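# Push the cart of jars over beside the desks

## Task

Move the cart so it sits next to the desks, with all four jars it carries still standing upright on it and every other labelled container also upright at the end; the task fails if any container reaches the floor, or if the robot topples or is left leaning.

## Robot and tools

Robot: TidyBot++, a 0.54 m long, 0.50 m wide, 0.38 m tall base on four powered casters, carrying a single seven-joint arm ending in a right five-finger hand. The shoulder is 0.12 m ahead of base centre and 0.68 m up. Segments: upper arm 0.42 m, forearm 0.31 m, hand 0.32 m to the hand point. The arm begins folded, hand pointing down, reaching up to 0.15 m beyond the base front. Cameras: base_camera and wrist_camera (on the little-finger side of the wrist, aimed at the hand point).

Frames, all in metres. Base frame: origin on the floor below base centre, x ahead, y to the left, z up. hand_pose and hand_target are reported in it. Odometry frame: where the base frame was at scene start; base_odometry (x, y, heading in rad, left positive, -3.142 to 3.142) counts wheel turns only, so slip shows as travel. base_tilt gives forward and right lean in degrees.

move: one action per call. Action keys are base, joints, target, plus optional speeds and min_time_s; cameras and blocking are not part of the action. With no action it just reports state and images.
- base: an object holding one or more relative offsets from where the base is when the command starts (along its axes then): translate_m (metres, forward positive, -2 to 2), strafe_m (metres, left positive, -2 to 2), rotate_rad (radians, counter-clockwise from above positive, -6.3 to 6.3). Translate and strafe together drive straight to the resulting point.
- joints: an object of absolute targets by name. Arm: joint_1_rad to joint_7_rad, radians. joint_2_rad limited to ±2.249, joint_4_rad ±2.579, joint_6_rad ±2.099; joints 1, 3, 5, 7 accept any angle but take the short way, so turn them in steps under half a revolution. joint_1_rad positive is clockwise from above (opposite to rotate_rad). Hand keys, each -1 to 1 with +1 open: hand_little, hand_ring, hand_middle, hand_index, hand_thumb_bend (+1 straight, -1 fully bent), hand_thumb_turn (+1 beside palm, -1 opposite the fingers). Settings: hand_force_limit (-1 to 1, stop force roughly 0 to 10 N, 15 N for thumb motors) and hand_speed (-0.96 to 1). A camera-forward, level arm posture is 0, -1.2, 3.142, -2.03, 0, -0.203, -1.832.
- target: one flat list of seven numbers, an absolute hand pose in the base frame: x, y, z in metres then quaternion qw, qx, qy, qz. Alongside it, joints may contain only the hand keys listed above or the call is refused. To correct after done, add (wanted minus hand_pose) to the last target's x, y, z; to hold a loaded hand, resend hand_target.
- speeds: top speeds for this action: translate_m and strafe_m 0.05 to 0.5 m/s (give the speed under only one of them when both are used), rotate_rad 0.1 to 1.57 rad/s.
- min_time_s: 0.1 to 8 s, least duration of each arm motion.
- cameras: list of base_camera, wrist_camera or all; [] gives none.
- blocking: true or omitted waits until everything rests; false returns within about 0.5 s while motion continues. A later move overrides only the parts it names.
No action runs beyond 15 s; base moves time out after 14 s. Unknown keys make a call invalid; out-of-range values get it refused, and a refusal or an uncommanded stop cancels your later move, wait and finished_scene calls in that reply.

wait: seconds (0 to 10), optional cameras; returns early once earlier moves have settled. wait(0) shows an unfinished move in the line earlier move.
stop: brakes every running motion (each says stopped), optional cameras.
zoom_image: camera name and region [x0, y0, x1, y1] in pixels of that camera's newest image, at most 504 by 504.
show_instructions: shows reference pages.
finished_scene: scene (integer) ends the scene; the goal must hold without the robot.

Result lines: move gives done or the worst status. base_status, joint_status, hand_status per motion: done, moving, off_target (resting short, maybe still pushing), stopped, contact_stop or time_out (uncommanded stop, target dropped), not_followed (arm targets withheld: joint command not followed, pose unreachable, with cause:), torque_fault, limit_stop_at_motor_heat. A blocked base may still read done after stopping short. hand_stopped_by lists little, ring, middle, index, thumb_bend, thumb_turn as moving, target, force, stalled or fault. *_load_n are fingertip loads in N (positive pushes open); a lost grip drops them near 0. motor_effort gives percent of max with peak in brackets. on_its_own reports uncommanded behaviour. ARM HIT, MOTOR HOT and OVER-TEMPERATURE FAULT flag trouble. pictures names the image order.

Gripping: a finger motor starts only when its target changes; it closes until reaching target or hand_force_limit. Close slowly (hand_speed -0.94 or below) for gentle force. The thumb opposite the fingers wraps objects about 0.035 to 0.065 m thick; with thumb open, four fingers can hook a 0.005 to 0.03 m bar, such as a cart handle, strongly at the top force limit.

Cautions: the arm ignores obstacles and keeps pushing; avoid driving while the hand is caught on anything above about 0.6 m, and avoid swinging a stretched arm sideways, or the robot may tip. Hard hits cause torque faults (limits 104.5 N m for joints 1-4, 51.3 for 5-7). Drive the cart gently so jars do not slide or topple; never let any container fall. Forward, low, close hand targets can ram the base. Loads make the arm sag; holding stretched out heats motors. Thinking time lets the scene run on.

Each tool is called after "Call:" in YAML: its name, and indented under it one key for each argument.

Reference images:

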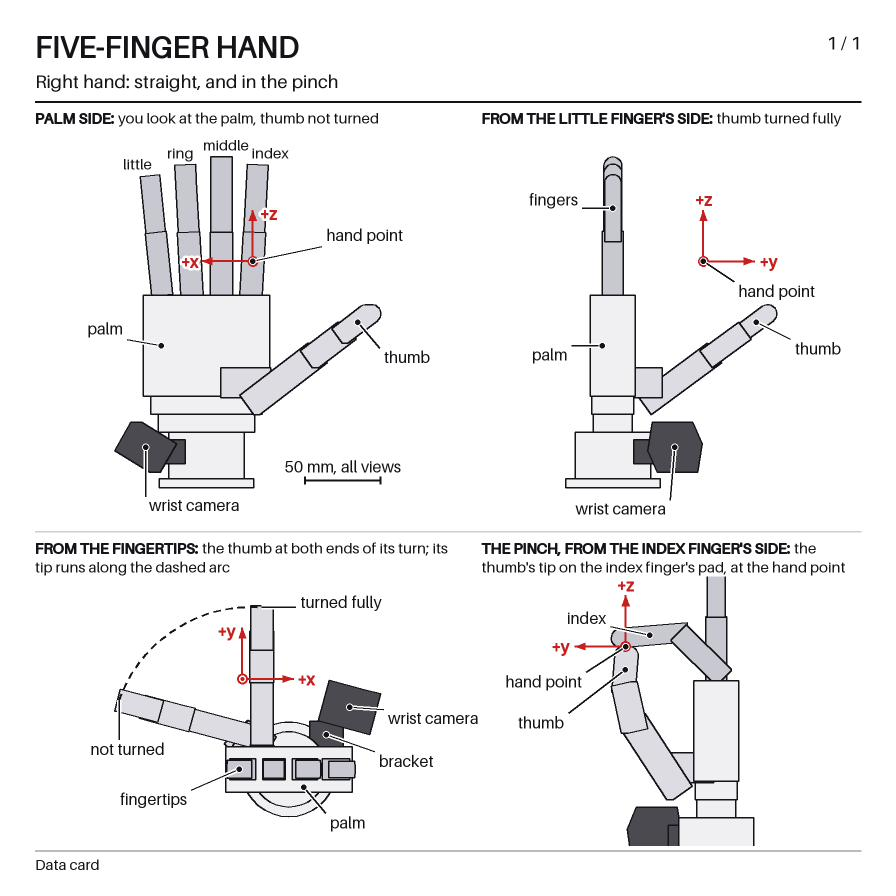

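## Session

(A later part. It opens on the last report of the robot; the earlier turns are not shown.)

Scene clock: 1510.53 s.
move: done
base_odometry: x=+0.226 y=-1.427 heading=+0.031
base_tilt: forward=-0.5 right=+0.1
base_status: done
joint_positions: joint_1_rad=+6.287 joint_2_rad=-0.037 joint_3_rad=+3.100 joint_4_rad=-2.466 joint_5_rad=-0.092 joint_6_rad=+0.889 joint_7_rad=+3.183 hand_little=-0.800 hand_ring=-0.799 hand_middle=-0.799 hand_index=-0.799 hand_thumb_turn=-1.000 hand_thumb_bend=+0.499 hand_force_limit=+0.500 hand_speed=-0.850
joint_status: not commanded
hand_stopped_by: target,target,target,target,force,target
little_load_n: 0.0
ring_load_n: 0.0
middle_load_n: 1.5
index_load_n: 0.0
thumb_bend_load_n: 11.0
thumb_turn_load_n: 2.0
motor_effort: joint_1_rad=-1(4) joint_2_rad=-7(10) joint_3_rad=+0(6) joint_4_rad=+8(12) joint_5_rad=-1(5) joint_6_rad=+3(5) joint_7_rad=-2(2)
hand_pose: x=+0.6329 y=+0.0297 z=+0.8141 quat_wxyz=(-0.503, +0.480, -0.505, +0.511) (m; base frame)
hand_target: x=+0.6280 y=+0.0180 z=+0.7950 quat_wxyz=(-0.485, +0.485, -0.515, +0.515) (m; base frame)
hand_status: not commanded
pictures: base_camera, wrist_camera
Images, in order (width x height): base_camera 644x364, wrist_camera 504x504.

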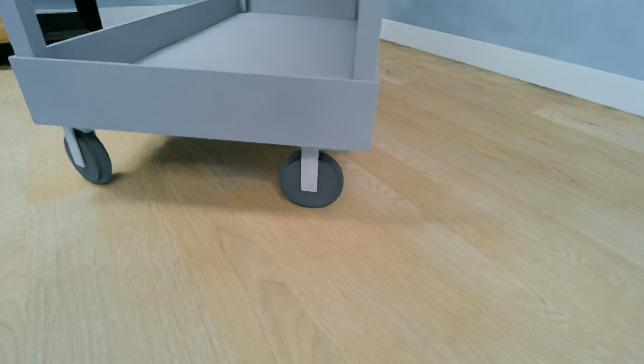

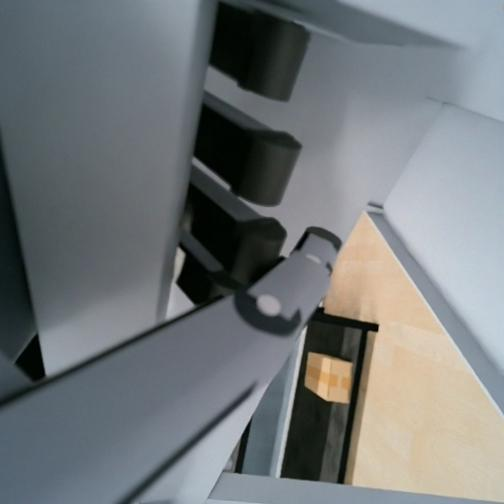

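Call:
move:
  base: {"translate_m": 0.19, "strafe_m": -0.568, "rotate_rad": 0.4}
  speeds: {"translate_m": 0.2, "rotate_rad": 0.133}
  cameras: ["base_camera"]

Call:
move:
  base: {"translate_m": -0.3, "strafe_m": -0.03}
  speeds: {"translate_m": 0.2}
  cameras: ["base_camera", "wrist_camera"]

Scene clock: 1536.17 s.
move: done
base_odometry: x=+0.434 y=-1.989 heading=+0.432
base_tilt: forward=-0.4 right=+0.0
base_status: done
joint_positions: joint_1_rad=+6.292 joint_2_rad=-0.042 joint_3_rad=+3.106 joint_4_rad=-2.471 joint_5_rad=-0.092 joint_6_rad=+0.890 joint_7_rad=+3.183 hand_little=-0.800 hand_ring=-0.799 hand_middle=-0.799 hand_index=-0.799 hand_thumb_turn=-1.000 hand_thumb_bend=+0.499 hand_force_limit=+0.500 hand_speed=-0.850
joint_status: not commanded
hand_stopped_by: target,target,target,target,force,target
little_load_n: 0.0
ring_load_n: 0.0
middle_load_n: 1.5
index_load_n: 0.5
thumb_bend_load_n: 11.0
thumb_turn_load_n: 2.0
motor_effort: joint_1_rad=-1(4) joint_2_rad=-8(11) joint_3_rad=+0(5) joint_4_rad=+7(14) joint_5_rad=-1(4) joint_6_rad=+3(4) joint_7_rad=-2(3)
hand_pose: x=+0.6311 y=+0.0240 z=+0.8141 quat_wxyz=(-0.500, +0.477, -0.508, +0.514) (m; base frame)
hand_target: x=+0.6280 y=+0.0180 z=+0.7950 quat_wxyz=(-0.485, +0.485, -0.515, +0.515) (m; base frame)
hand_status: not commanded
pictures: base_camera
Images, in order (width x height): base_camera 644x364.

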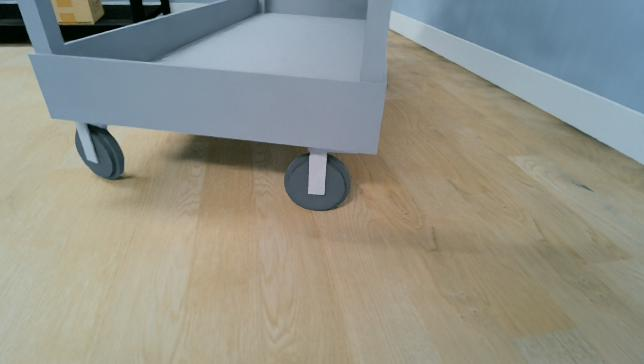

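Scene clock: 1538.53 s.
move: done
base_odometry: x=+0.174 y=-2.142 heading=+0.432
base_tilt: forward=-0.4 right=+0.0
base_status: done
joint_positions: joint_1_rad=+6.303 joint_2_rad=-0.041 joint_3_rad=+3.113 joint_4_rad=-2.471 joint_5_rad=-0.096 joint_6_rad=+0.891 joint_7_rad=+3.185 hand_little=-0.800 hand_ring=-0.799 hand_middle=-0.799 hand_index=-0.799 hand_thumb_turn=-1.000 hand_thumb_bend=+0.499 hand_force_limit=+0.500 hand_speed=-0.850
joint_status: not commanded
hand_stopped_by: target,target,target,target,force,target
little_load_n: -0.5
ring_load_n: 0.0
middle_load_n: 1.5
index_load_n: 0.0
thumb_bend_load_n: 11.0
thumb_turn_load_n: 2.0
motor_effort: joint_1_rad=-1(5) joint_2_rad=-9(19) joint_3_rad=+0(5) joint_4_rad=+9(17) joint_5_rad=+0(4) joint_6_rad=+4(5) joint_7_rad=-2(5)
hand_pose: x=+0.6318 y=+0.0136 z=+0.8141 quat_wxyz=(-0.495, +0.471, -0.513, +0.519) (m; base frame)
hand_target: x=+0.6280 y=+0.0180 z=+0.7950 quat_wxyz=(-0.485, +0.485, -0.515, +0.515) (m; base frame)
hand_status: not commanded
pictures: base_camera, wrist_camera
Images, in order (width x height): base_camera 644x364, wrist_camera 504x504.

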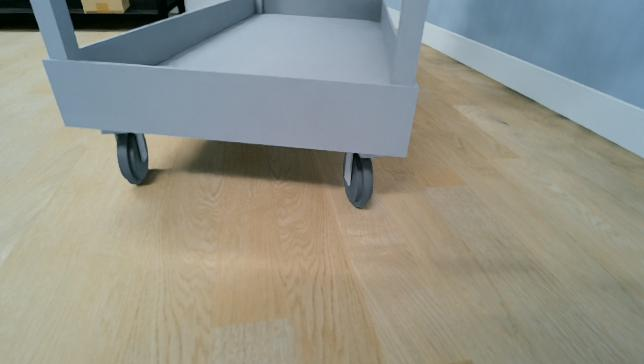

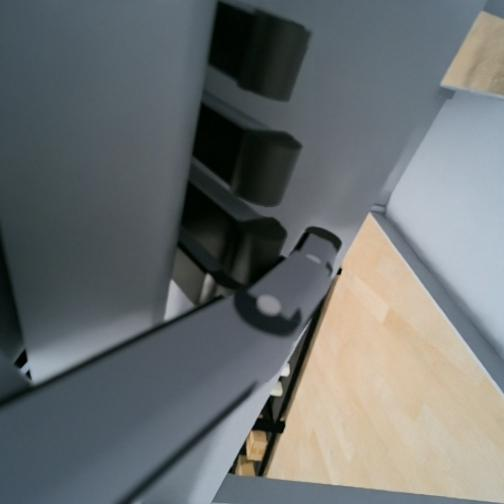

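Call:
move:
  base: {"translate_m": -0.133, "strafe_m": 0.377, "rotate_rad": -0.25}
  speeds: {"translate_m": 0.24, "rotate_rad": 0.15}
  cameras: ["base_camera"]

Call:
move:
  base: {"translate_m": -0.248, "strafe_m": 0.315, "rotate_rad": -0.205}
  speeds: {"translate_m": 0.24, "rotate_rad": 0.13}
  cameras: ["base_camera", "wrist_camera"]

Scene clock: 1557.53 s.
move: done
base_odometry: x=-0.105 y=-1.855 heading=+0.182
base_tilt: forward=-0.5 right=+0.0
base_status: done
joint_positions: joint_1_rad=+6.310 joint_2_rad=-0.038 joint_3_rad=+3.120 joint_4_rad=-2.469 joint_5_rad=-0.098 joint_6_rad=+0.892 joint_7_rad=+3.187 hand_little=-0.800 hand_ring=-0.799 hand_middle=-0.799 hand_index=-0.800 hand_thumb_turn=-1.000 hand_thumb_bend=+0.499 hand_force_limit=+0.500 hand_speed=-0.850
joint_status: not commanded
hand_stopped_by: target,target,target,target,force,target
little_load_n: 0.5
ring_load_n: 0.0
middle_load_n: 1.0
index_load_n: -0.5
thumb_bend_load_n: 11.0
thumb_turn_load_n: 2.5
motor_effort: joint_1_rad=-1(6) joint_2_rad=-9(16) joint_3_rad=-1(5) joint_4_rad=+9(13) joint_5_rad=+0(2) joint_6_rad=+4(6) joint_7_rad=-1(4)
hand_pose: x=+0.6330 y=+0.0058 z=+0.8139 quat_wxyz=(-0.491, +0.468, -0.516, +0.523) (m; base frame)
hand_target: x=+0.6280 y=+0.0180 z=+0.7950 quat_wxyz=(-0.485, +0.485, -0.515, +0.515) (m; base frame)
hand_status: not commanded
pictures: base_camera
Images, in order (width x height): base_camera 644x364.

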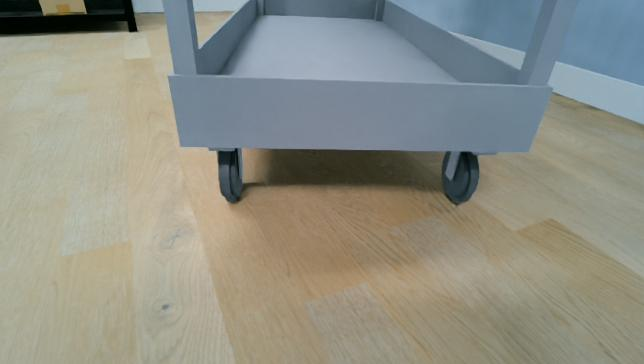

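Scene clock: 1560.00 s.
move: done
base_odometry: x=-0.405 y=-1.590 heading=-0.024
base_tilt: forward=-0.5 right=+0.1
base_status: done
joint_positions: joint_1_rad=+6.311 joint_2_rad=-0.046 joint_3_rad=+3.120 joint_4_rad=-2.477 joint_5_rad=-0.100 joint_6_rad=+0.892 joint_7_rad=+3.187 hand_little=-0.800 hand_ring=-0.799 hand_middle=-0.799 hand_index=-0.799 hand_thumb_turn=-1.000 hand_thumb_bend=+0.499 hand_force_limit=+0.500 hand_speed=-0.850
joint_status: not commanded
hand_stopped_by: target,target,target,target,force,target
little_load_n: 0.0
ring_load_n: 0.0
middle_load_n: 1.5
index_load_n: 0.0
thumb_bend_load_n: 11.0
thumb_turn_load_n: 2.0
motor_effort: joint_1_rad=-2(6) joint_2_rad=-8(16) joint_3_rad=+0(5) joint_4_rad=+9(14) joint_5_rad=+0(3) joint_6_rad=+4(6) joint_7_rad=-1(3)
hand_pose: x=+0.6297 y=+0.0048 z=+0.8141 quat_wxyz=(-0.491, +0.466, -0.517, +0.524) (m; base frame)
hand_target: x=+0.6280 y=+0.0180 z=+0.7950 quat_wxyz=(-0.485, +0.485, -0.515, +0.515) (m; base frame)
hand_status: not commanded
pictures: base_camera, wrist_camera
Images, in order (width x height): base_camera 644x364, wrist_camera 504x504.

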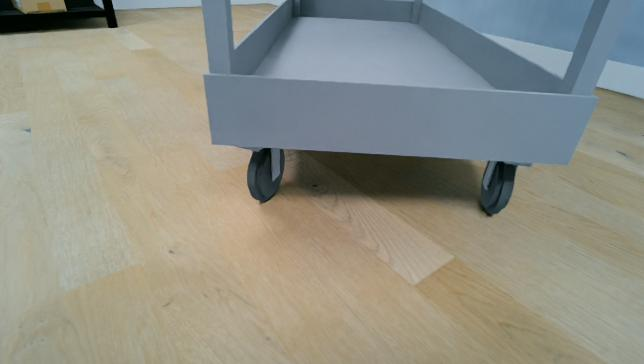

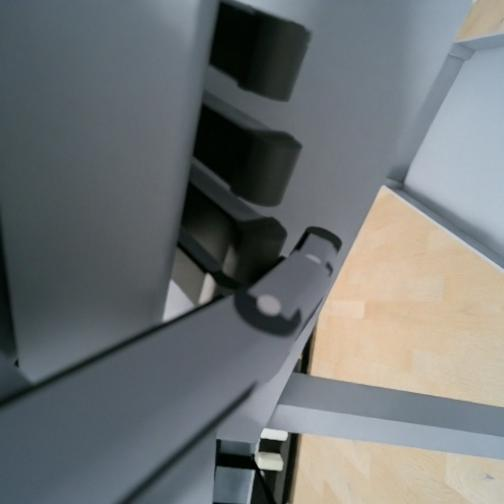

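Call:
move:
  base: {"translate_m": -0.3, "strafe_m": 0.266, "rotate_rad": -0.175}
  speeds: {"translate_m": 0.24, "rotate_rad": 0.11}
  cameras: ["base_camera"]

Call:
move:
  base: {"translate_m": -0.33, "strafe_m": 0.226, "rotate_rad": -0.135}
  speeds: {"translate_m": 0.24, "rotate_rad": 0.1}
  cameras: ["base_camera", "wrist_camera"]

Scene clock: 1573.60 s.
move: done
base_odometry: x=-0.699 y=-1.317 heading=-0.200
base_tilt: forward=-0.4 right=+0.0
base_status: done
joint_positions: joint_1_rad=+6.307 joint_2_rad=-0.052 joint_3_rad=+3.115 joint_4_rad=-2.484 joint_5_rad=-0.100 joint_6_rad=+0.893 joint_7_rad=+3.194 hand_little=-0.801 hand_ring=-0.799 hand_middle=-0.799 hand_index=-0.798 hand_thumb_turn=-1.000 hand_thumb_bend=+0.499 hand_force_limit=+0.500 hand_speed=-0.850
joint_status: not commanded
hand_stopped_by: target,target,target,target,force,target
little_load_n: -8.0
ring_load_n: 0.0
middle_load_n: 1.5
index_load_n: 14.5
thumb_bend_load_n: 11.0
thumb_turn_load_n: 2.0
motor_effort: joint_1_rad=-1(7) joint_2_rad=-8(17) joint_3_rad=+0(6) joint_4_rad=+11(16) joint_5_rad=-2(3) joint_6_rad=+5(5) joint_7_rad=-4(5)
hand_pose: x=+0.6269 y=+0.0094 z=+0.8138 quat_wxyz=(-0.491, +0.471, -0.513, +0.523) (m; base frame)
hand_target: x=+0.6280 y=+0.0180 z=+0.7950 quat_wxyz=(-0.485, +0.485, -0.515, +0.515) (m; base frame)
hand_status: not commanded
pictures: base_camera
Images, in order (width x height): base_camera 644x364.

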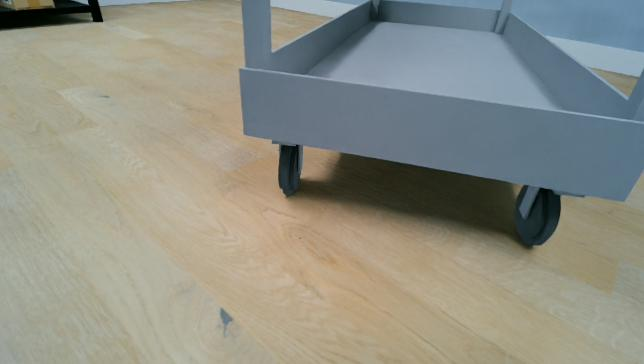

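Scene clock: 1578.20 s.
move: time_out
base_odometry: x=-0.829 y=-1.183 heading=-0.271
base_tilt: forward=-0.5 right=+0.0
base_status: translate_m time_out (by the wheels' count: -0.154 of -0.330); strafe_m time_out (by the wheels' count: +0.105 of +0.226); rotate_rad time_out (by the wheels' count: -0.071 of -0.135)
joint_positions: joint_1_rad=+6.308 joint_2_rad=-0.046 joint_3_rad=+3.120 joint_4_rad=-2.481 joint_5_rad=-0.105 joint_6_rad=+0.901 joint_7_rad=+3.194 hand_little=-0.800 hand_ring=-0.799 hand_middle=-0.799 hand_index=-0.798 hand_thumb_turn=-1.000 hand_thumb_bend=+0.499 hand_force_limit=+0.500 hand_speed=-0.850
joint_status: not commanded
hand_stopped_by: target,target,target,target,force,target
little_load_n: -3.5
ring_load_n: 0.0
middle_load_n: 1.0
index_load_n: 8.0
thumb_bend_load_n: 11.5
thumb_turn_load_n: 2.0
motor_effort: joint_1_rad=-3(10) joint_2_rad=-8(18) joint_3_rad=-3(10) joint_4_rad=+9(19) joint_5_rad=+1(5) joint_6_rad=+4(7) joint_7_rad=-3(6)
hand_pose: x=+0.6291 y=+0.0049 z=+0.8141 quat_wxyz=(-0.490, +0.466, -0.516, +0.526) (m; base frame)
hand_target: x=+0.6280 y=+0.0180 z=+0.7950 quat_wxyz=(-0.485, +0.485, -0.515, +0.515) (m; base frame)
hand_status: not commanded
pictures: base_camera, wrist_camera
Images, in order (width x height): base_camera 644x364, wrist_camera 504x504.

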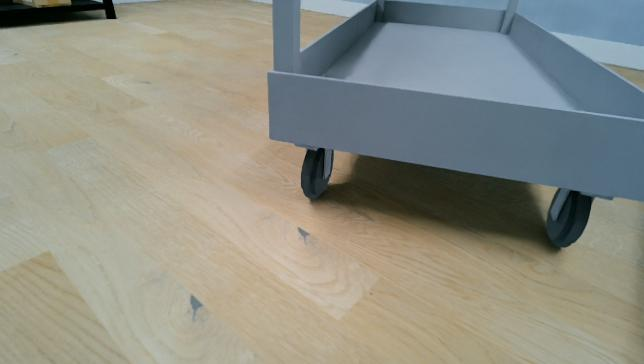

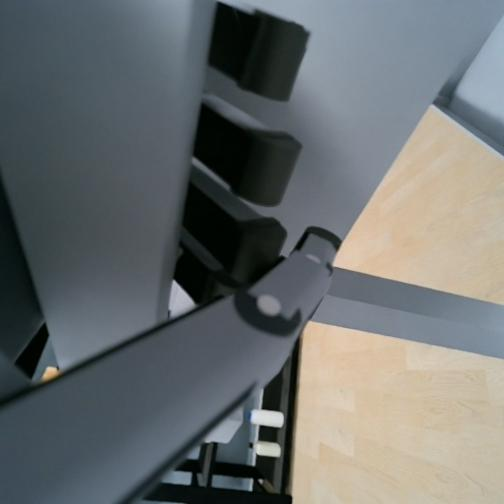

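Call:
move:
  base: {"translate_m": 0.03, "strafe_m": 0.05, "rotate_rad": -0.03}
  speeds: {"translate_m": 0.1, "rotate_rad": 0.1}
  cameras: []

Call:
move:
  base: {"translate_m": -0.26, "strafe_m": 0.151, "rotate_rad": -0.09}
  speeds: {"translate_m": 0.24, "rotate_rad": 0.1}
  cameras: ["base_camera", "wrist_camera"]

Scene clock: 1591.97 s.
move: done
base_odometry: x=-0.787 y=-1.143 heading=-0.301
base_tilt: forward=-0.4 right=+0.0
base_status: done
joint_positions: joint_1_rad=+6.309 joint_2_rad=-0.046 joint_3_rad=+3.120 joint_4_rad=-2.481 joint_5_rad=-0.105 joint_6_rad=+0.901 joint_7_rad=+3.194 hand_little=-0.800 hand_ring=-0.799 hand_middle=-0.799 hand_index=-0.799 hand_thumb_turn=-1.000 hand_thumb_bend=+0.499 hand_force_limit=+0.500 hand_speed=-0.850
joint_status: not commanded
hand_stopped_by: target,target,target,target,force,target
little_load_n: -2.0
ring_load_n: 0.0
middle_load_n: 1.0
index_load_n: 3.0
thumb_bend_load_n: 11.0
thumb_turn_load_n: 1.5
motor_effort: joint_1_rad=-3(6) joint_2_rad=-8(10) joint_3_rad=-2(5) joint_4_rad=+10(14) joint_5_rad=+0(3) joint_6_rad=+4(5) joint_7_rad=-2(4)
hand_pose: x=+0.6290 y=+0.0044 z=+0.8142 quat_wxyz=(-0.490, +0.466, -0.516, +0.526) (m; base frame)
hand_target: x=+0.6280 y=+0.0180 z=+0.7950 quat_wxyz=(-0.485, +0.485, -0.515, +0.515) (m; base frame)
hand_status: not commanded
pictures: none
No camera images: "cameras" was empty.

Scene clock: 1594.13 s.
move: done
base_odometry: x=-0.990 y=-0.922 heading=-0.391
base_tilt: forward=-0.4 right=+0.0
base_status: done
joint_positions: joint_1_rad=+6.298 joint_2_rad=-0.041 joint_3_rad=+3.109 joint_4_rad=-2.477 joint_5_rad=-0.106 joint_6_rad=+0.901 joint_7_rad=+3.194 hand_little=-0.800 hand_ring=-0.799 hand_middle=-0.799 hand_index=-0.798 hand_thumb_turn=-1.000 hand_thumb_bend=+0.499 hand_force_limit=+0.500 hand_speed=-0.850
joint_status: not commanded
hand_stopped_by: target,target,target,target,force,target
little_load_n: -5.5
ring_load_n: 0.0
middle_load_n: 1.0
index_load_n: 11.0
thumb_bend_load_n: 11.0
thumb_turn_load_n: 2.0
motor_effort: joint_1_rad=-2(8) joint_2_rad=-8(18) joint_3_rad=-1(7) joint_4_rad=+9(15) joint_5_rad=+0(4) joint_6_rad=+4(7) joint_7_rad=-4(5)
hand_pose: x=+0.6305 y=+0.0158 z=+0.8141 quat_wxyz=(-0.495, +0.472, -0.511, +0.521) (m; base frame)
hand_target: x=+0.6280 y=+0.0180 z=+0.7950 quat_wxyz=(-0.485, +0.485, -0.515, +0.515) (m; base frame)
hand_status: not commanded
pictures: base_camera, wrist_camera
Images, in order (width x height): base_camera 644x364, wrist_camera 504x504.

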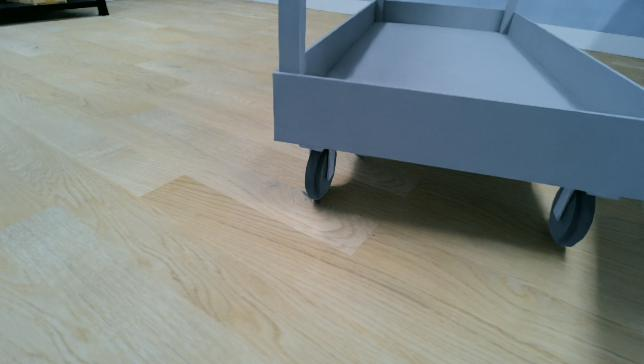

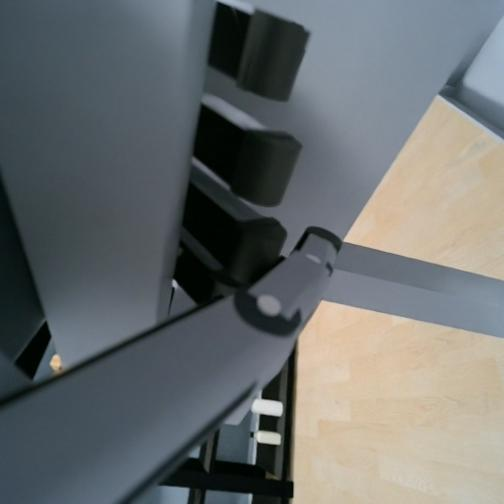

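Call:
move:
  joints: {"hand_thumb_bend": 0.8, "hand_little": -0.4, "hand_ring": -0.4, "hand_middle": -0.4, "hand_index": -0.4, "hand_speed": -0.6}

Call:
move:
  base: {"translate_m": 0.002, "strafe_m": -0.2, "rotate_rad": 0.12}
  speeds: {"translate_m": 0.12, "rotate_rad": 0.1}
  cameras: ["base_camera", "wrist_camera"]

Scene clock: 1610.33 s.
move: done
base_odometry: x=-0.990 y=-0.922 heading=-0.391
base_tilt: forward=-0.5 right=+0.0
base_status: not commanded
joint_positions: joint_1_rad=+6.297 joint_2_rad=-0.041 joint_3_rad=+3.107 joint_4_rad=-2.477 joint_5_rad=-0.106 joint_6_rad=+0.901 joint_7_rad=+3.194 hand_little=-0.400 hand_ring=-0.400 hand_middle=-0.400 hand_index=-0.400 hand_thumb_turn=-1.000 hand_thumb_bend=+0.800 hand_force_limit=+0.500 hand_speed=-0.600
joint_status: all done
hand_stopped_by: target,target,target,target,target,target
little_load_n: -0.5
ring_load_n: 0.0
middle_load_n: 0.0
index_load_n: 0.0
thumb_bend_load_n: 0.0
thumb_turn_load_n: 0.0
motor_effort: joint_1_rad=-2(2) joint_2_rad=-9(10) joint_3_rad=+0(1) joint_4_rad=+9(13) joint_5_rad=+0(2) joint_6_rad=+4(6) joint_7_rad=-1(5)
hand_pose: x=+0.6305 y=+0.0168 z=+0.8141 quat_wxyz=(-0.496, +0.472, -0.510, +0.520) (m; base frame)
hand_target: x=+0.6280 y=+0.0180 z=+0.7950 quat_wxyz=(-0.485, +0.485, -0.515, +0.515) (m; base frame)
hand_status: not commanded
pictures: none

Scene clock: 1614.70 s.
move: time_out
base_odometry: x=-0.996 y=-0.945 heading=-0.382
base_tilt: forward=-0.5 right=+0.0
base_status: strafe_m time_out (by the wheels' count: -0.023 of -0.200); rotate_rad time_out (by the wheels' count: +0.009 of +0.120); the other done
joint_positions: joint_1_rad=+6.289 joint_2_rad=-0.041 joint_3_rad=+3.100 joint_4_rad=-2.477 joint_5_rad=-0.106 joint_6_rad=+0.901 joint_7_rad=+3.194 hand_little=-0.400 hand_ring=-0.400 hand_middle=-0.400 hand_index=-0.400 hand_thumb_turn=-1.000 hand_thumb_bend=+0.800 hand_force_limit=+0.500 hand_speed=-0.600
joint_status: not commanded
hand_stopped_by: target,target,target,target,target,target
little_load_n: 0.0
ring_load_n: 0.0
middle_load_n: 0.0
index_load_n: 0.0
thumb_bend_load_n: 0.0
thumb_turn_load_n: 0.0
motor_effort: joint_1_rad=+0(4) joint_2_rad=-9(10) joint_3_rad=+1(4) joint_4_rad=+9(14) joint_5_rad=-1(5) joint_6_rad=+5(6) joint_7_rad=-1(2)
hand_pose: x=+0.6301 y=+0.0249 z=+0.8142 quat_wxyz=(-0.500, +0.476, -0.506, +0.517) (m; base frame)
hand_target: x=+0.6280 y=+0.0180 z=+0.7950 quat_wxyz=(-0.485, +0.485, -0.515, +0.515) (m; base frame)
hand_status: not commanded
pictures: base_camera, wrist_camera
Images, in order (width x height): base_camera 644x364, wrist_camera 504x504.

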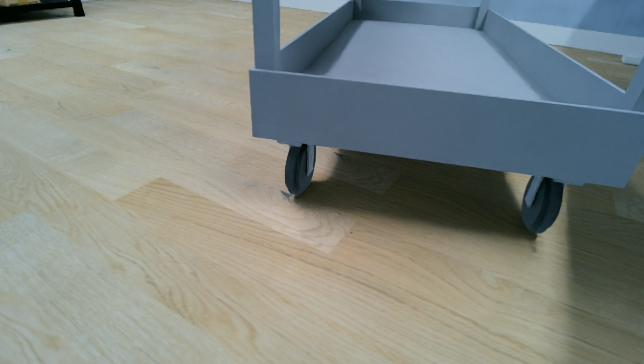

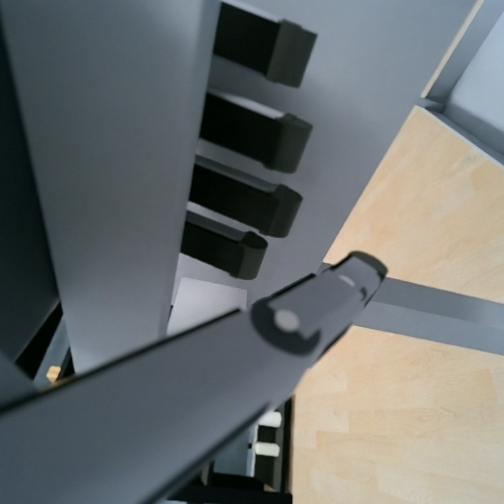

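Call:
move:
  base: {"translate_m": 0.0, "strafe_m": 0.02}
  speeds: {"translate_m": 0.12}

Call:
move:
  target: [0.638, -0.06, 0.795, -0.485, 0.485, -0.515, 0.515]
  min_time_s: 2
  cameras: ["wrist_camera"]

Scene clock: 1628.10 s.
move: done
base_odometry: x=-0.989 y=-0.926 heading=-0.381
base_tilt: forward=-0.5 right=+0.1
base_status: done
joint_positions: joint_1_rad=+6.292 joint_2_rad=-0.041 joint_3_rad=+3.105 joint_4_rad=-2.477 joint_5_rad=-0.106 joint_6_rad=+0.901 joint_7_rad=+3.194 hand_little=-0.400 hand_ring=-0.400 hand_middle=-0.400 hand_index=-0.400 hand_thumb_turn=-1.000 hand_thumb_bend=+0.800 hand_force_limit=+0.500 hand_speed=-0.600
joint_status: not commanded
hand_stopped_by: target,target,target,target,target,target
little_load_n: 0.0
ring_load_n: 0.0
middle_load_n: 0.0
index_load_n: 0.0
thumb_bend_load_n: 0.0
thumb_turn_load_n: 0.0
motor_effort: joint_1_rad=+0(3) joint_2_rad=-10(11) joint_3_rad=+0(2) joint_4_rad=+10(11) joint_5_rad=-1(2) joint_6_rad=+6(6) joint_7_rad=-1(2)
hand_pose: x=+0.6304 y=+0.0203 z=+0.8142 quat_wxyz=(-0.498, +0.474, -0.508, +0.519) (m; base frame)
hand_target: x=+0.6280 y=+0.0180 z=+0.7950 quat_wxyz=(-0.485, +0.485, -0.515, +0.515) (m; base frame)
hand_status: not commanded
pictures: none

Scene clock: 1630.70 s.
move: done
base_odometry: x=-0.989 y=-0.926 heading=-0.381
base_tilt: forward=-0.5 right=+0.0
base_status: not commanded
joint_positions: joint_1_rad=+6.429 joint_2_rad=-0.025 joint_3_rad=+3.315 joint_4_rad=-2.453 joint_5_rad=+0.330 joint_6_rad=+0.912 joint_7_rad=+2.959 hand_little=-0.400 hand_ring=-0.400 hand_middle=-0.400 hand_index=-0.400 hand_thumb_turn=-1.000 hand_thumb_bend=+0.800 hand_force_limit=+0.500 hand_speed=-0.600
joint_status: not commanded
hand_stopped_by: target,target,target,target,target,target
little_load_n: -0.5
ring_load_n: 0.0
middle_load_n: 0.0
index_load_n: 0.0
thumb_bend_load_n: 0.0
thumb_turn_load_n: 0.0
motor_effort: joint_1_rad=+1(2) joint_2_rad=-8(12) joint_3_rad=+1(3) joint_4_rad=+9(12) joint_5_rad=-2(3) joint_6_rad=+3(7) joint_7_rad=-1(2)
hand_pose: x=+0.6312 y=-0.0516 z=+0.8125 quat_wxyz=(-0.484, +0.485, -0.501, +0.528) (m; base frame)
hand_target: x=+0.6380 y=-0.0600 z=+0.7950 quat_wxyz=(-0.485, +0.485, -0.515, +0.515) (m; base frame)
hand_status: done (0.021 m and 2.2 deg from the pose sent, 0.083 m and 2.1 deg at the start)
pictures: wrist_camera
Images, in order (width x height): wrist_camera 504x504.

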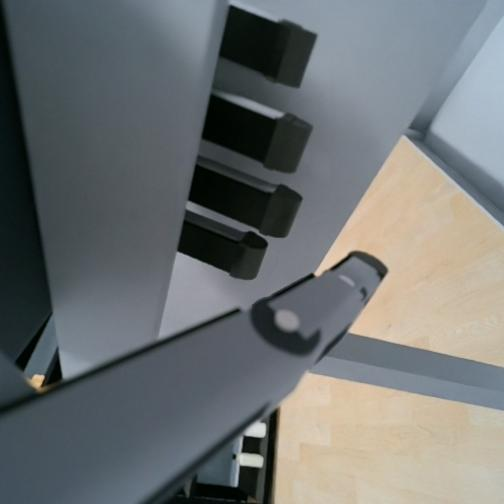

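Call:
move:
  joints: {"hand_thumb_bend": -0.6, "hand_little": -0.8, "hand_ring": -0.8, "hand_middle": -0.8, "hand_index": -0.8, "hand_force_limit": 0.5, "hand_speed": -0.8}

Call:
move:
  base: {"translate_m": 0.126, "strafe_m": 0.578, "rotate_rad": -0.4}
  speeds: {"translate_m": 0.2, "rotate_rad": 0.133}
  cameras: ["base_camera"]

Call:
move:
  base: {"translate_m": 0.126, "strafe_m": 0.578, "rotate_rad": -0.4}
  speeds: {"translate_m": 0.2, "rotate_rad": 0.133}
  cameras: ["base_camera", "wrist_camera"]

Scene clock: 1645.23 s.
move: off_target
base_odometry: x=-0.989 y=-0.926 heading=-0.381
base_tilt: forward=-0.5 right=-0.1
base_status: not commanded
joint_positions: joint_1_rad=+6.430 joint_2_rad=-0.017 joint_3_rad=+3.316 joint_4_rad=-2.445 joint_5_rad=+0.331 joint_6_rad=+0.912 joint_7_rad=+2.957 hand_little=-0.800 hand_ring=-0.800 hand_middle=-0.800 hand_index=-0.785 hand_thumb_turn=-1.000 hand_thumb_bend=+0.494 hand_force_limit=+0.500 hand_speed=-0.800
joint_status: hand_thumb_bend off_target (ended at +0.494, target -0.600); the others done
hand_stopped_by: target,target,target,force,force,target
little_load_n: 0.0
ring_load_n: 0.0
middle_load_n: 0.0
index_load_n: 3.5
thumb_bend_load_n: 12.5
thumb_turn_load_n: 2.5
motor_effort: joint_1_rad=+0(1) joint_2_rad=-9(10) joint_3_rad=+1(2) joint_4_rad=+8(9) joint_5_rad=-2(3) joint_6_rad=+3(4) joint_7_rad=+0(1)
hand_pose: x=+0.6344 y=-0.0530 z=+0.8125 quat_wxyz=(-0.484, +0.484, -0.502, +0.528) (m; base frame)
hand_target: x=+0.6380 y=-0.0600 z=+0.7950 quat_wxyz=(-0.485, +0.485, -0.515, +0.515) (m; base frame)
hand_status: not commanded
pictures: none

Scene clock: 1648.93 s.
move: done
base_odometry: x=-0.657 y=-0.437 heading=-0.783
base_tilt: forward=-0.5 right=+0.0
base_status: done
joint_positions: joint_1_rad=+6.466 joint_2_rad=-0.009 joint_3_rad=+3.348 joint_4_rad=-2.437 joint_5_rad=+0.336 joint_6_rad=+0.913 joint_7_rad=+2.953 hand_little=-0.800 hand_ring=-0.800 hand_middle=-0.800 hand_index=-0.785 hand_thumb_turn=-1.000 hand_thumb_bend=+0.494 hand_force_limit=+0.500 hand_speed=-0.800
joint_status: not commanded
hand_stopped_by: target,target,target,force,force,target
little_load_n: 0.0
ring_load_n: 0.0
middle_load_n: 0.0
index_load_n: -2.0
thumb_bend_load_n: 12.0
thumb_turn_load_n: 2.5
motor_effort: joint_1_rad=-2(6) joint_2_rad=-8(11) joint_3_rad=-1(5) joint_4_rad=+10(12) joint_5_rad=-1(3) joint_6_rad=+4(6) joint_7_rad=+0(2)
hand_pose: x=+0.6332 y=-0.0879 z=+0.8127 quat_wxyz=(-0.467, +0.468, -0.517, +0.544) (m; base frame)
hand_target: x=+0.6380 y=-0.0600 z=+0.7950 quat_wxyz=(-0.485, +0.485, -0.515, +0.515) (m; base frame)
hand_status: not commanded
pictures: base_camera
Images, in order (width x height): base_camera 644x364.

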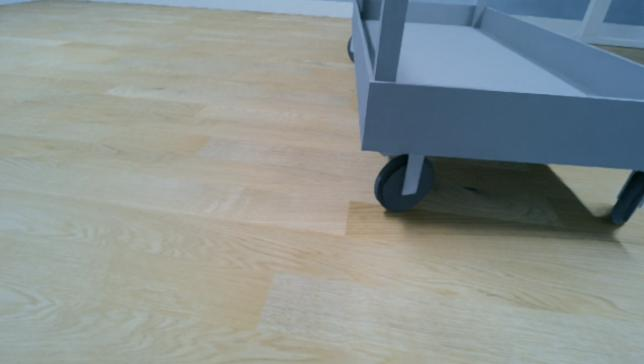

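Scene clock: 1652.63 s.
move: done
base_odometry: x=-0.160 y=-0.116 heading=-1.184
base_tilt: forward=-0.4 right=+0.0
base_status: done
joint_positions: joint_1_rad=+6.457 joint_2_rad=-0.006 joint_3_rad=+3.339 joint_4_rad=-2.434 joint_5_rad=+0.339 joint_6_rad=+0.914 joint_7_rad=+2.950 hand_little=-0.800 hand_ring=-0.800 hand_middle=-0.800 hand_index=-0.785 hand_thumb_turn=-1.000 hand_thumb_bend=+0.494 hand_force_limit=+0.500 hand_speed=-0.800
joint_status: not commanded
hand_stopped_by: target,target,target,force,force,target
little_load_n: 0.0
ring_load_n: 0.0
middle_load_n: 0.0
index_load_n: 0.0
thumb_bend_load_n: 12.0
thumb_turn_load_n: 2.5
motor_effort: joint_1_rad=+0(7) joint_2_rad=-10(13) joint_3_rad=+1(6) joint_4_rad=+8(11) joint_5_rad=-2(3) joint_6_rad=+3(6) joint_7_rad=+0(2)
hand_pose: x=+0.6360 y=-0.0778 z=+0.8128 quat_wxyz=(-0.473, +0.473, -0.512, +0.539) (m; base frame)
hand_target: x=+0.6380 y=-0.0600 z=+0.7950 quat_wxyz=(-0.485, +0.485, -0.515, +0.515) (m; base frame)
hand_status: not commanded
pictures: base_camera, wrist_camera
Images, in order (width x height): base_camera 644x364, wrist_camera 504x504.

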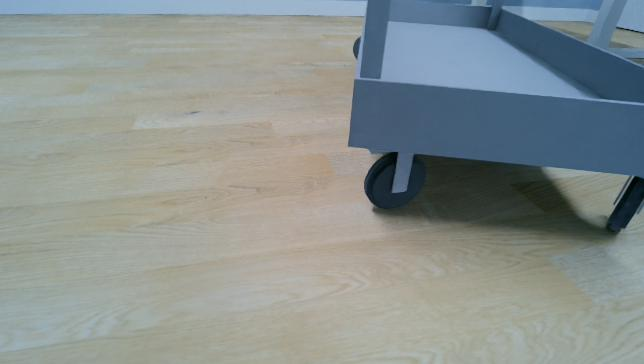

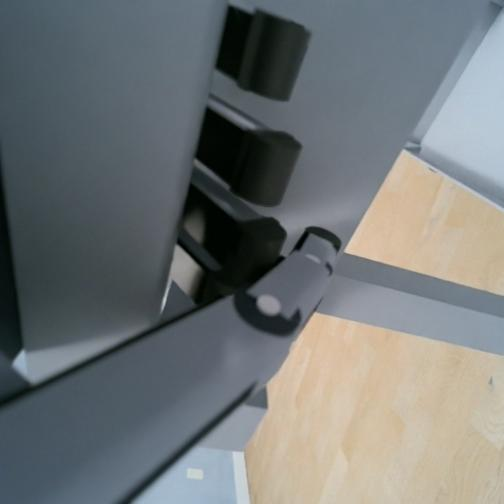

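Call:
move:
  base: {"translate_m": 0.156, "strafe_m": 0.499, "rotate_rad": -0.35}
  speeds: {"translate_m": 0.2, "rotate_rad": 0.133}
  cameras: ["base_camera"]

Call:
move:
  base: {"translate_m": 0.42, "strafe_m": 0.0}
  speeds: {"translate_m": 0.2}
  cameras: ["base_camera", "wrist_camera"]

Scene clock: 1678.40 s.
move: done
base_odometry: x=+0.362 y=-0.072 heading=-1.535
base_tilt: forward=-0.5 right=+0.0
base_status: done
joint_positions: joint_1_rad=+6.458 joint_2_rad=-0.005 joint_3_rad=+3.340 joint_4_rad=-2.433 joint_5_rad=+0.341 joint_6_rad=+0.915 joint_7_rad=+2.950 hand_little=-0.800 hand_ring=-0.800 hand_middle=-0.800 hand_index=-0.785 hand_thumb_turn=-1.000 hand_thumb_bend=+0.494 hand_force_limit=+0.500 hand_speed=-0.800
joint_status: not commanded
hand_stopped_by: target,target,target,force,force,target
little_load_n: 0.0
ring_load_n: 0.0
middle_load_n: -0.5
index_load_n: 0.0
thumb_bend_load_n: 12.0
thumb_turn_load_n: 2.5
motor_effort: joint_1_rad=+0(4) joint_2_rad=-10(12) joint_3_rad=+1(4) joint_4_rad=+8(12) joint_5_rad=-2(3) joint_6_rad=+3(5) joint_7_rad=-1(1)
hand_pose: x=+0.6360 y=-0.0788 z=+0.8128 quat_wxyz=(-0.472, +0.474, -0.512, +0.540) (m; base frame)
hand_target: x=+0.6380 y=-0.0600 z=+0.7950 quat_wxyz=(-0.485, +0.485, -0.515, +0.515) (m; base frame)
hand_status: not commanded
pictures: base_camera
Images, in order (width x height): base_camera 644x364.

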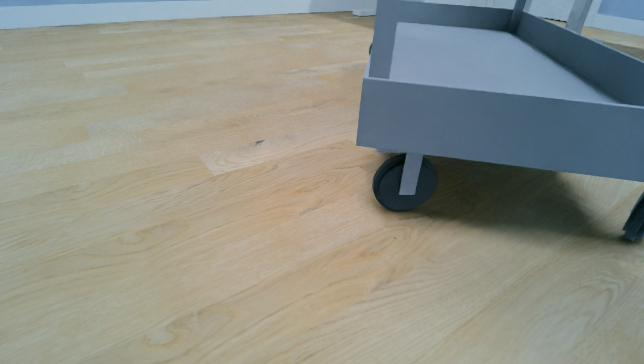

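Scene clock: 1681.30 s.
move: done
base_odometry: x=+0.377 y=-0.492 heading=-1.535
base_tilt: forward=-0.4 right=+0.0
base_status: done
joint_positions: joint_1_rad=+6.500 joint_2_rad=-0.004 joint_3_rad=+3.387 joint_4_rad=-2.434 joint_5_rad=+0.334 joint_6_rad=+0.918 joint_7_rad=+2.949 hand_little=-0.802 hand_ring=-0.800 hand_middle=-0.800 hand_index=-0.722 hand_thumb_turn=-1.000 hand_thumb_bend=+0.494 hand_force_limit=+0.500 hand_speed=-0.800
joint_status: not commanded
hand_stopped_by: target,target,target,force,force,target
little_load_n: -25.5
ring_load_n: 0.0
middle_load_n: 2.0
index_load_n: 24.0
thumb_bend_load_n: 12.5
thumb_turn_load_n: 3.0
motor_effort: joint_1_rad=-9(12) joint_2_rad=-9(13) joint_3_rad=-9(11) joint_4_rad=+10(18) joint_5_rad=+9(12) joint_6_rad=+8(9) joint_7_rad=-3(4)
hand_pose: x=+0.6277 y=-0.1257 z=+0.8132 quat_wxyz=(-0.448, +0.447, -0.534, +0.560) (m; base frame)
hand_target: x=+0.6380 y=-0.0600 z=+0.7950 quat_wxyz=(-0.485, +0.485, -0.515, +0.515) (m; base frame)
hand_status: not commanded
pictures: base_camera, wrist_camera
Images, in order (width x height): base_camera 644x364, wrist_camera 504x504.

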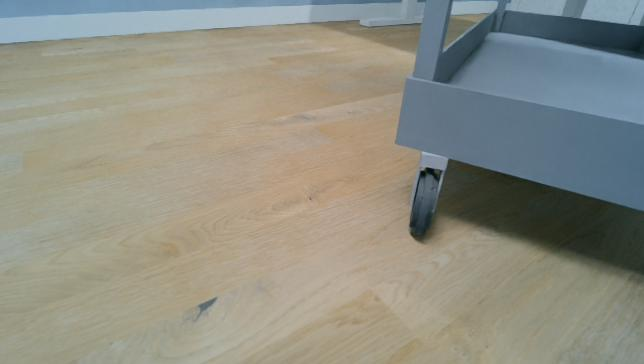

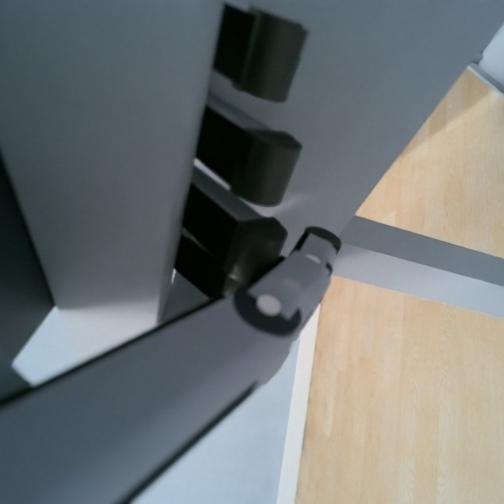

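Call:
move:
  base: {"translate_m": -0.03, "strafe_m": -0.18, "rotate_rad": 0.2}
  speeds: {"translate_m": 0.12, "rotate_rad": 0.13}
  cameras: ["base_camera", "wrist_camera"]

Scene clock: 1696.27 s.
move: done
base_odometry: x=+0.196 y=-0.468 heading=-1.334
base_tilt: forward=-0.4 right=+0.0
base_status: done
joint_positions: joint_1_rad=+6.498 joint_2_rad=-0.002 joint_3_rad=+3.380 joint_4_rad=-2.433 joint_5_rad=+0.327 joint_6_rad=+0.918 joint_7_rad=+2.949 hand_little=-0.941 hand_ring=-0.800 hand_middle=-0.800 hand_index=-0.682 hand_thumb_turn=-1.000 hand_thumb_bend=+0.494 hand_force_limit=+0.500 hand_speed=-0.800
joint_status: not commanded
hand_stopped_by: target,target,target,force,force,target
little_load_n: -3.0
ring_load_n: 0.0
middle_load_n: 0.5
index_load_n: 3.0
thumb_bend_load_n: 12.0
thumb_turn_load_n: 2.5
motor_effort: joint_1_rad=-5(13) joint_2_rad=-12(13) joint_3_rad=-4(12) joint_4_rad=+10(12) joint_5_rad=+2(13) joint_6_rad=+7(9) joint_7_rad=-1(5)
hand_pose: x=+0.6291 y=-0.1229 z=+0.8133 quat_wxyz=(-0.451, +0.447, -0.534, +0.559) (m; base frame)
hand_target: x=+0.6380 y=-0.0600 z=+0.7950 quat_wxyz=(-0.485, +0.485, -0.515, +0.515) (m; base frame)
hand_status: not commanded
pictures: base_camera, wrist_camera
Images, in order (width x height): base_camera 644x364, wrist_camera 504x504.

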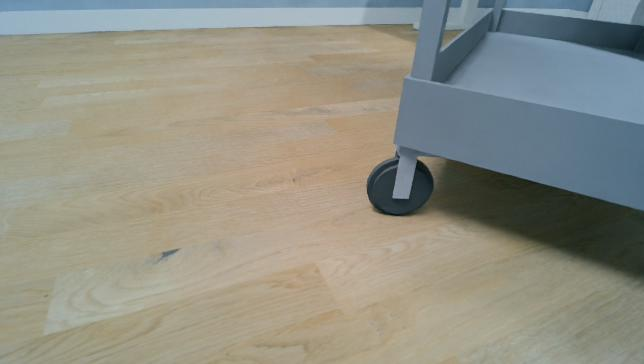

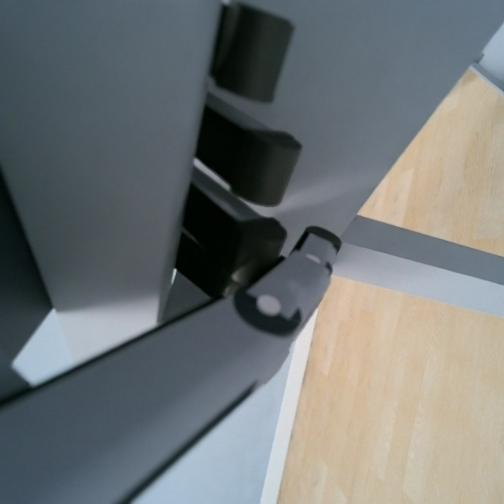

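Call:
move:
  joints: {"hand_thumb_bend": 0.8, "hand_little": -0.35, "hand_ring": -0.35, "hand_middle": -0.35, "hand_index": -0.35, "hand_speed": -0.6}

Call:
move:
  base: {"translate_m": -0.005, "strafe_m": -0.14, "rotate_rad": 0.2}
  speeds: {"translate_m": 0.1, "rotate_rad": 0.13}
  cameras: ["base_camera", "wrist_camera"]

Scene clock: 1726.23 s.
move: done
base_odometry: x=+0.196 y=-0.468 heading=-1.334
base_tilt: forward=-0.5 right=+0.0
base_status: not commanded
joint_positions: joint_1_rad=+6.496 joint_2_rad=-0.003 joint_3_rad=+3.377 joint_4_rad=-2.431 joint_5_rad=+0.327 joint_6_rad=+0.922 joint_7_rad=+2.935 hand_little=-0.350 hand_ring=-0.350 hand_middle=-0.350 hand_index=-0.349 hand_thumb_turn=-1.000 hand_thumb_bend=+0.800 hand_force_limit=+0.500 hand_speed=-0.600
joint_status: all done
hand_stopped_by: target,target,target,target,target,target
little_load_n: -1.0
ring_load_n: 0.0
middle_load_n: 0.0
index_load_n: 1.0
thumb_bend_load_n: 0.0
thumb_turn_load_n: 0.0
motor_effort: joint_1_rad=-6(8) joint_2_rad=-9(13) joint_3_rad=-5(7) joint_4_rad=+6(15) joint_5_rad=+4(9) joint_6_rad=+4(9) joint_7_rad=-1(3)
hand_pose: x=+0.6305 y=-0.1193 z=+0.8164 quat_wxyz=(-0.457, +0.444, -0.534, +0.556) (m; base frame)
hand_target: x=+0.6380 y=-0.0600 z=+0.7950 quat_wxyz=(-0.485, +0.485, -0.515, +0.515) (m; base frame)
hand_status: not commanded
pictures: none

Scene clock: 1728.23 s.
move: done
base_odometry: x=+0.058 y=-0.496 heading=-1.135
base_tilt: forward=-0.4 right=+0.1
base_status: done
joint_positions: joint_1_rad=+6.494 joint_2_rad=-0.004 joint_3_rad=+3.378 joint_4_rad=-2.426 joint_5_rad=+0.327 joint_6_rad=+0.924 joint_7_rad=+2.930 hand_little=-0.351 hand_ring=-0.350 hand_middle=-0.350 hand_index=-0.348 hand_thumb_turn=-1.000 hand_thumb_bend=+0.800 hand_force_limit=+0.500 hand_speed=-0.600
joint_status: not commanded
hand_stopped_by: target,target,target,target,target,target
little_load_n: -4.0
ring_load_n: 0.0
middle_load_n: 0.0
index_load_n: 4.0
thumb_bend_load_n: 0.0
thumb_turn_load_n: 0.0
motor_effort: joint_1_rad=-7(10) joint_2_rad=-9(10) joint_3_rad=-6(10) joint_4_rad=+6(12) joint_5_rad=+6(9) joint_6_rad=+4(5) joint_7_rad=+0(3)
hand_pose: x=+0.6317 y=-0.1192 z=+0.8202 quat_wxyz=(-0.461, +0.441, -0.533, +0.557) (m; base frame)
hand_target: x=+0.6380 y=-0.0600 z=+0.7950 quat_wxyz=(-0.485, +0.485, -0.515, +0.515) (m; base frame)
hand_status: not commanded
pictures: base_camera, wrist_camera
Images, in order (width x height): base_camera 644x364, wrist_camera 504x504.

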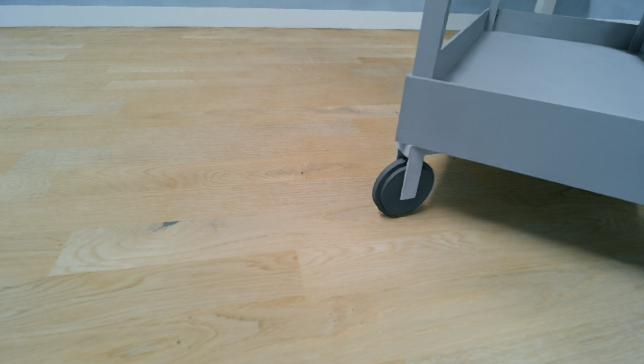

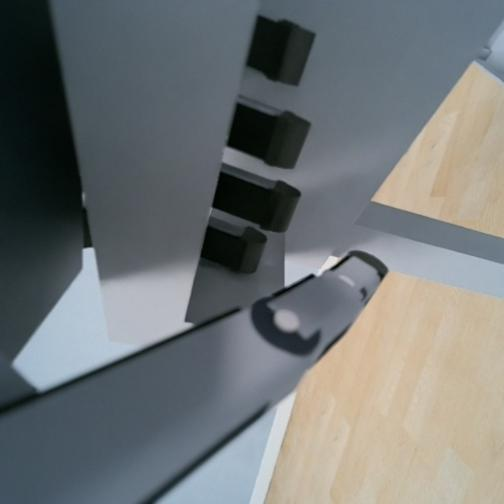

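Call:
move:
  target: [0.625, -0.14, 0.80, -0.52, 0.52, -0.48, 0.48]
  min_time_s: 1.5

Call:
move:
  target: [0.612, -0.23, 0.80, -0.547, 0.547, -0.448, 0.448]
  min_time_s: 2
  cameras: ["base_camera", "wrist_camera"]

Scene clock: 1741.03 s.
move: done
base_odometry: x=+0.058 y=-0.496 heading=-1.135
base_tilt: forward=-0.4 right=+0.1
base_status: not commanded
joint_positions: joint_1_rad=+6.857 joint_2_rad=+0.121 joint_3_rad=+3.402 joint_4_rad=-2.264 joint_5_rad=+0.948 joint_6_rad=+1.130 joint_7_rad=+2.577 hand_little=-0.350 hand_ring=-0.350 hand_middle=-0.350 hand_index=-0.349 hand_thumb_turn=-1.000 hand_thumb_bend=+0.800 hand_force_limit=+0.500 hand_speed=-0.600
joint_status: not commanded
hand_stopped_by: target,target,target,target,target,target
little_load_n: 0.0
ring_load_n: 0.0
middle_load_n: 0.0
index_load_n: 3.0
thumb_bend_load_n: 0.0
thumb_turn_load_n: 0.0
motor_effort: joint_1_rad=-2(7) joint_2_rad=-15(17) joint_3_rad=-1(6) joint_4_rad=+6(12) joint_5_rad=+0(6) joint_6_rad=+5(7) joint_7_rad=-1(3)
hand_pose: x=+0.6293 y=-0.1674 z=+0.8196 quat_wxyz=(-0.493, +0.503, -0.481, +0.522) (m; base frame)
hand_target: x=+0.6250 y=-0.1400 z=+0.8000 quat_wxyz=(-0.520, +0.520, -0.480, +0.480) (m; base frame)
hand_status: done (0.034 m and 6.0 deg from the pose sent, 0.030 m and 15.6 deg at the start)
pictures: none

Scene clock: 1743.40 s.
move: done
base_odometry: x=+0.058 y=-0.496 heading=-1.135
base_tilt: forward=-0.5 right=+0.1
base_status: not commanded
joint_positions: joint_1_rad=+7.183 joint_2_rad=+0.307 joint_3_rad=+3.299 joint_4_rad=-1.997 joint_5_rad=+1.268 joint_6_rad=+1.351 joint_7_rad=+2.400 hand_little=-0.350 hand_ring=-0.350 hand_middle=-0.350 hand_index=-0.348 hand_thumb_turn=-1.000 hand_thumb_bend=+0.800 hand_force_limit=+0.500 hand_speed=-0.600
joint_status: not commanded
hand_stopped_by: target,target,target,target,target,target
little_load_n: -1.5
ring_load_n: 0.0
middle_load_n: 0.0
index_load_n: 6.5
thumb_bend_load_n: 0.0
thumb_turn_load_n: 0.0
motor_effort: joint_1_rad=+2(3) joint_2_rad=-20(21) joint_3_rad=+2(3) joint_4_rad=+9(11) joint_5_rad=-4(5) joint_6_rad=+4(6) joint_7_rad=-1(2)
hand_pose: x=+0.6234 y=-0.2318 z=+0.8195 quat_wxyz=(-0.528, +0.545, -0.435, +0.484) (m; base frame)
hand_target: x=+0.6120 y=-0.2300 z=+0.8000 quat_wxyz=(-0.547, +0.547, -0.448, +0.448) (m; base frame)
hand_status: done (0.023 m and 4.9 deg from the pose sent, 0.068 m and 12.2 deg at the start)
pictures: base_camera, wrist_camera
Images, in order (width x height): base_camera 644x364, wrist_camera 504x504.

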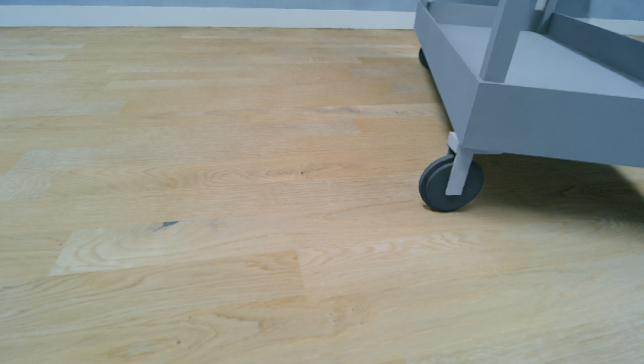

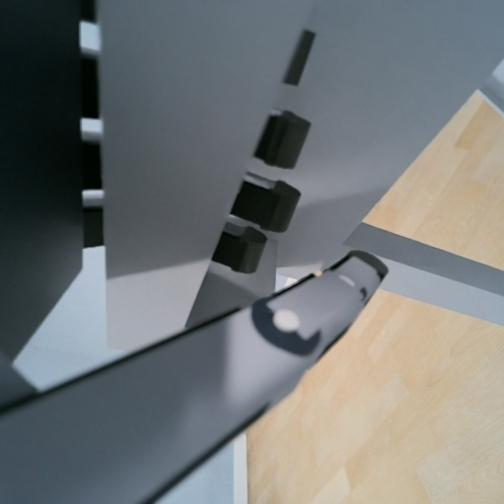

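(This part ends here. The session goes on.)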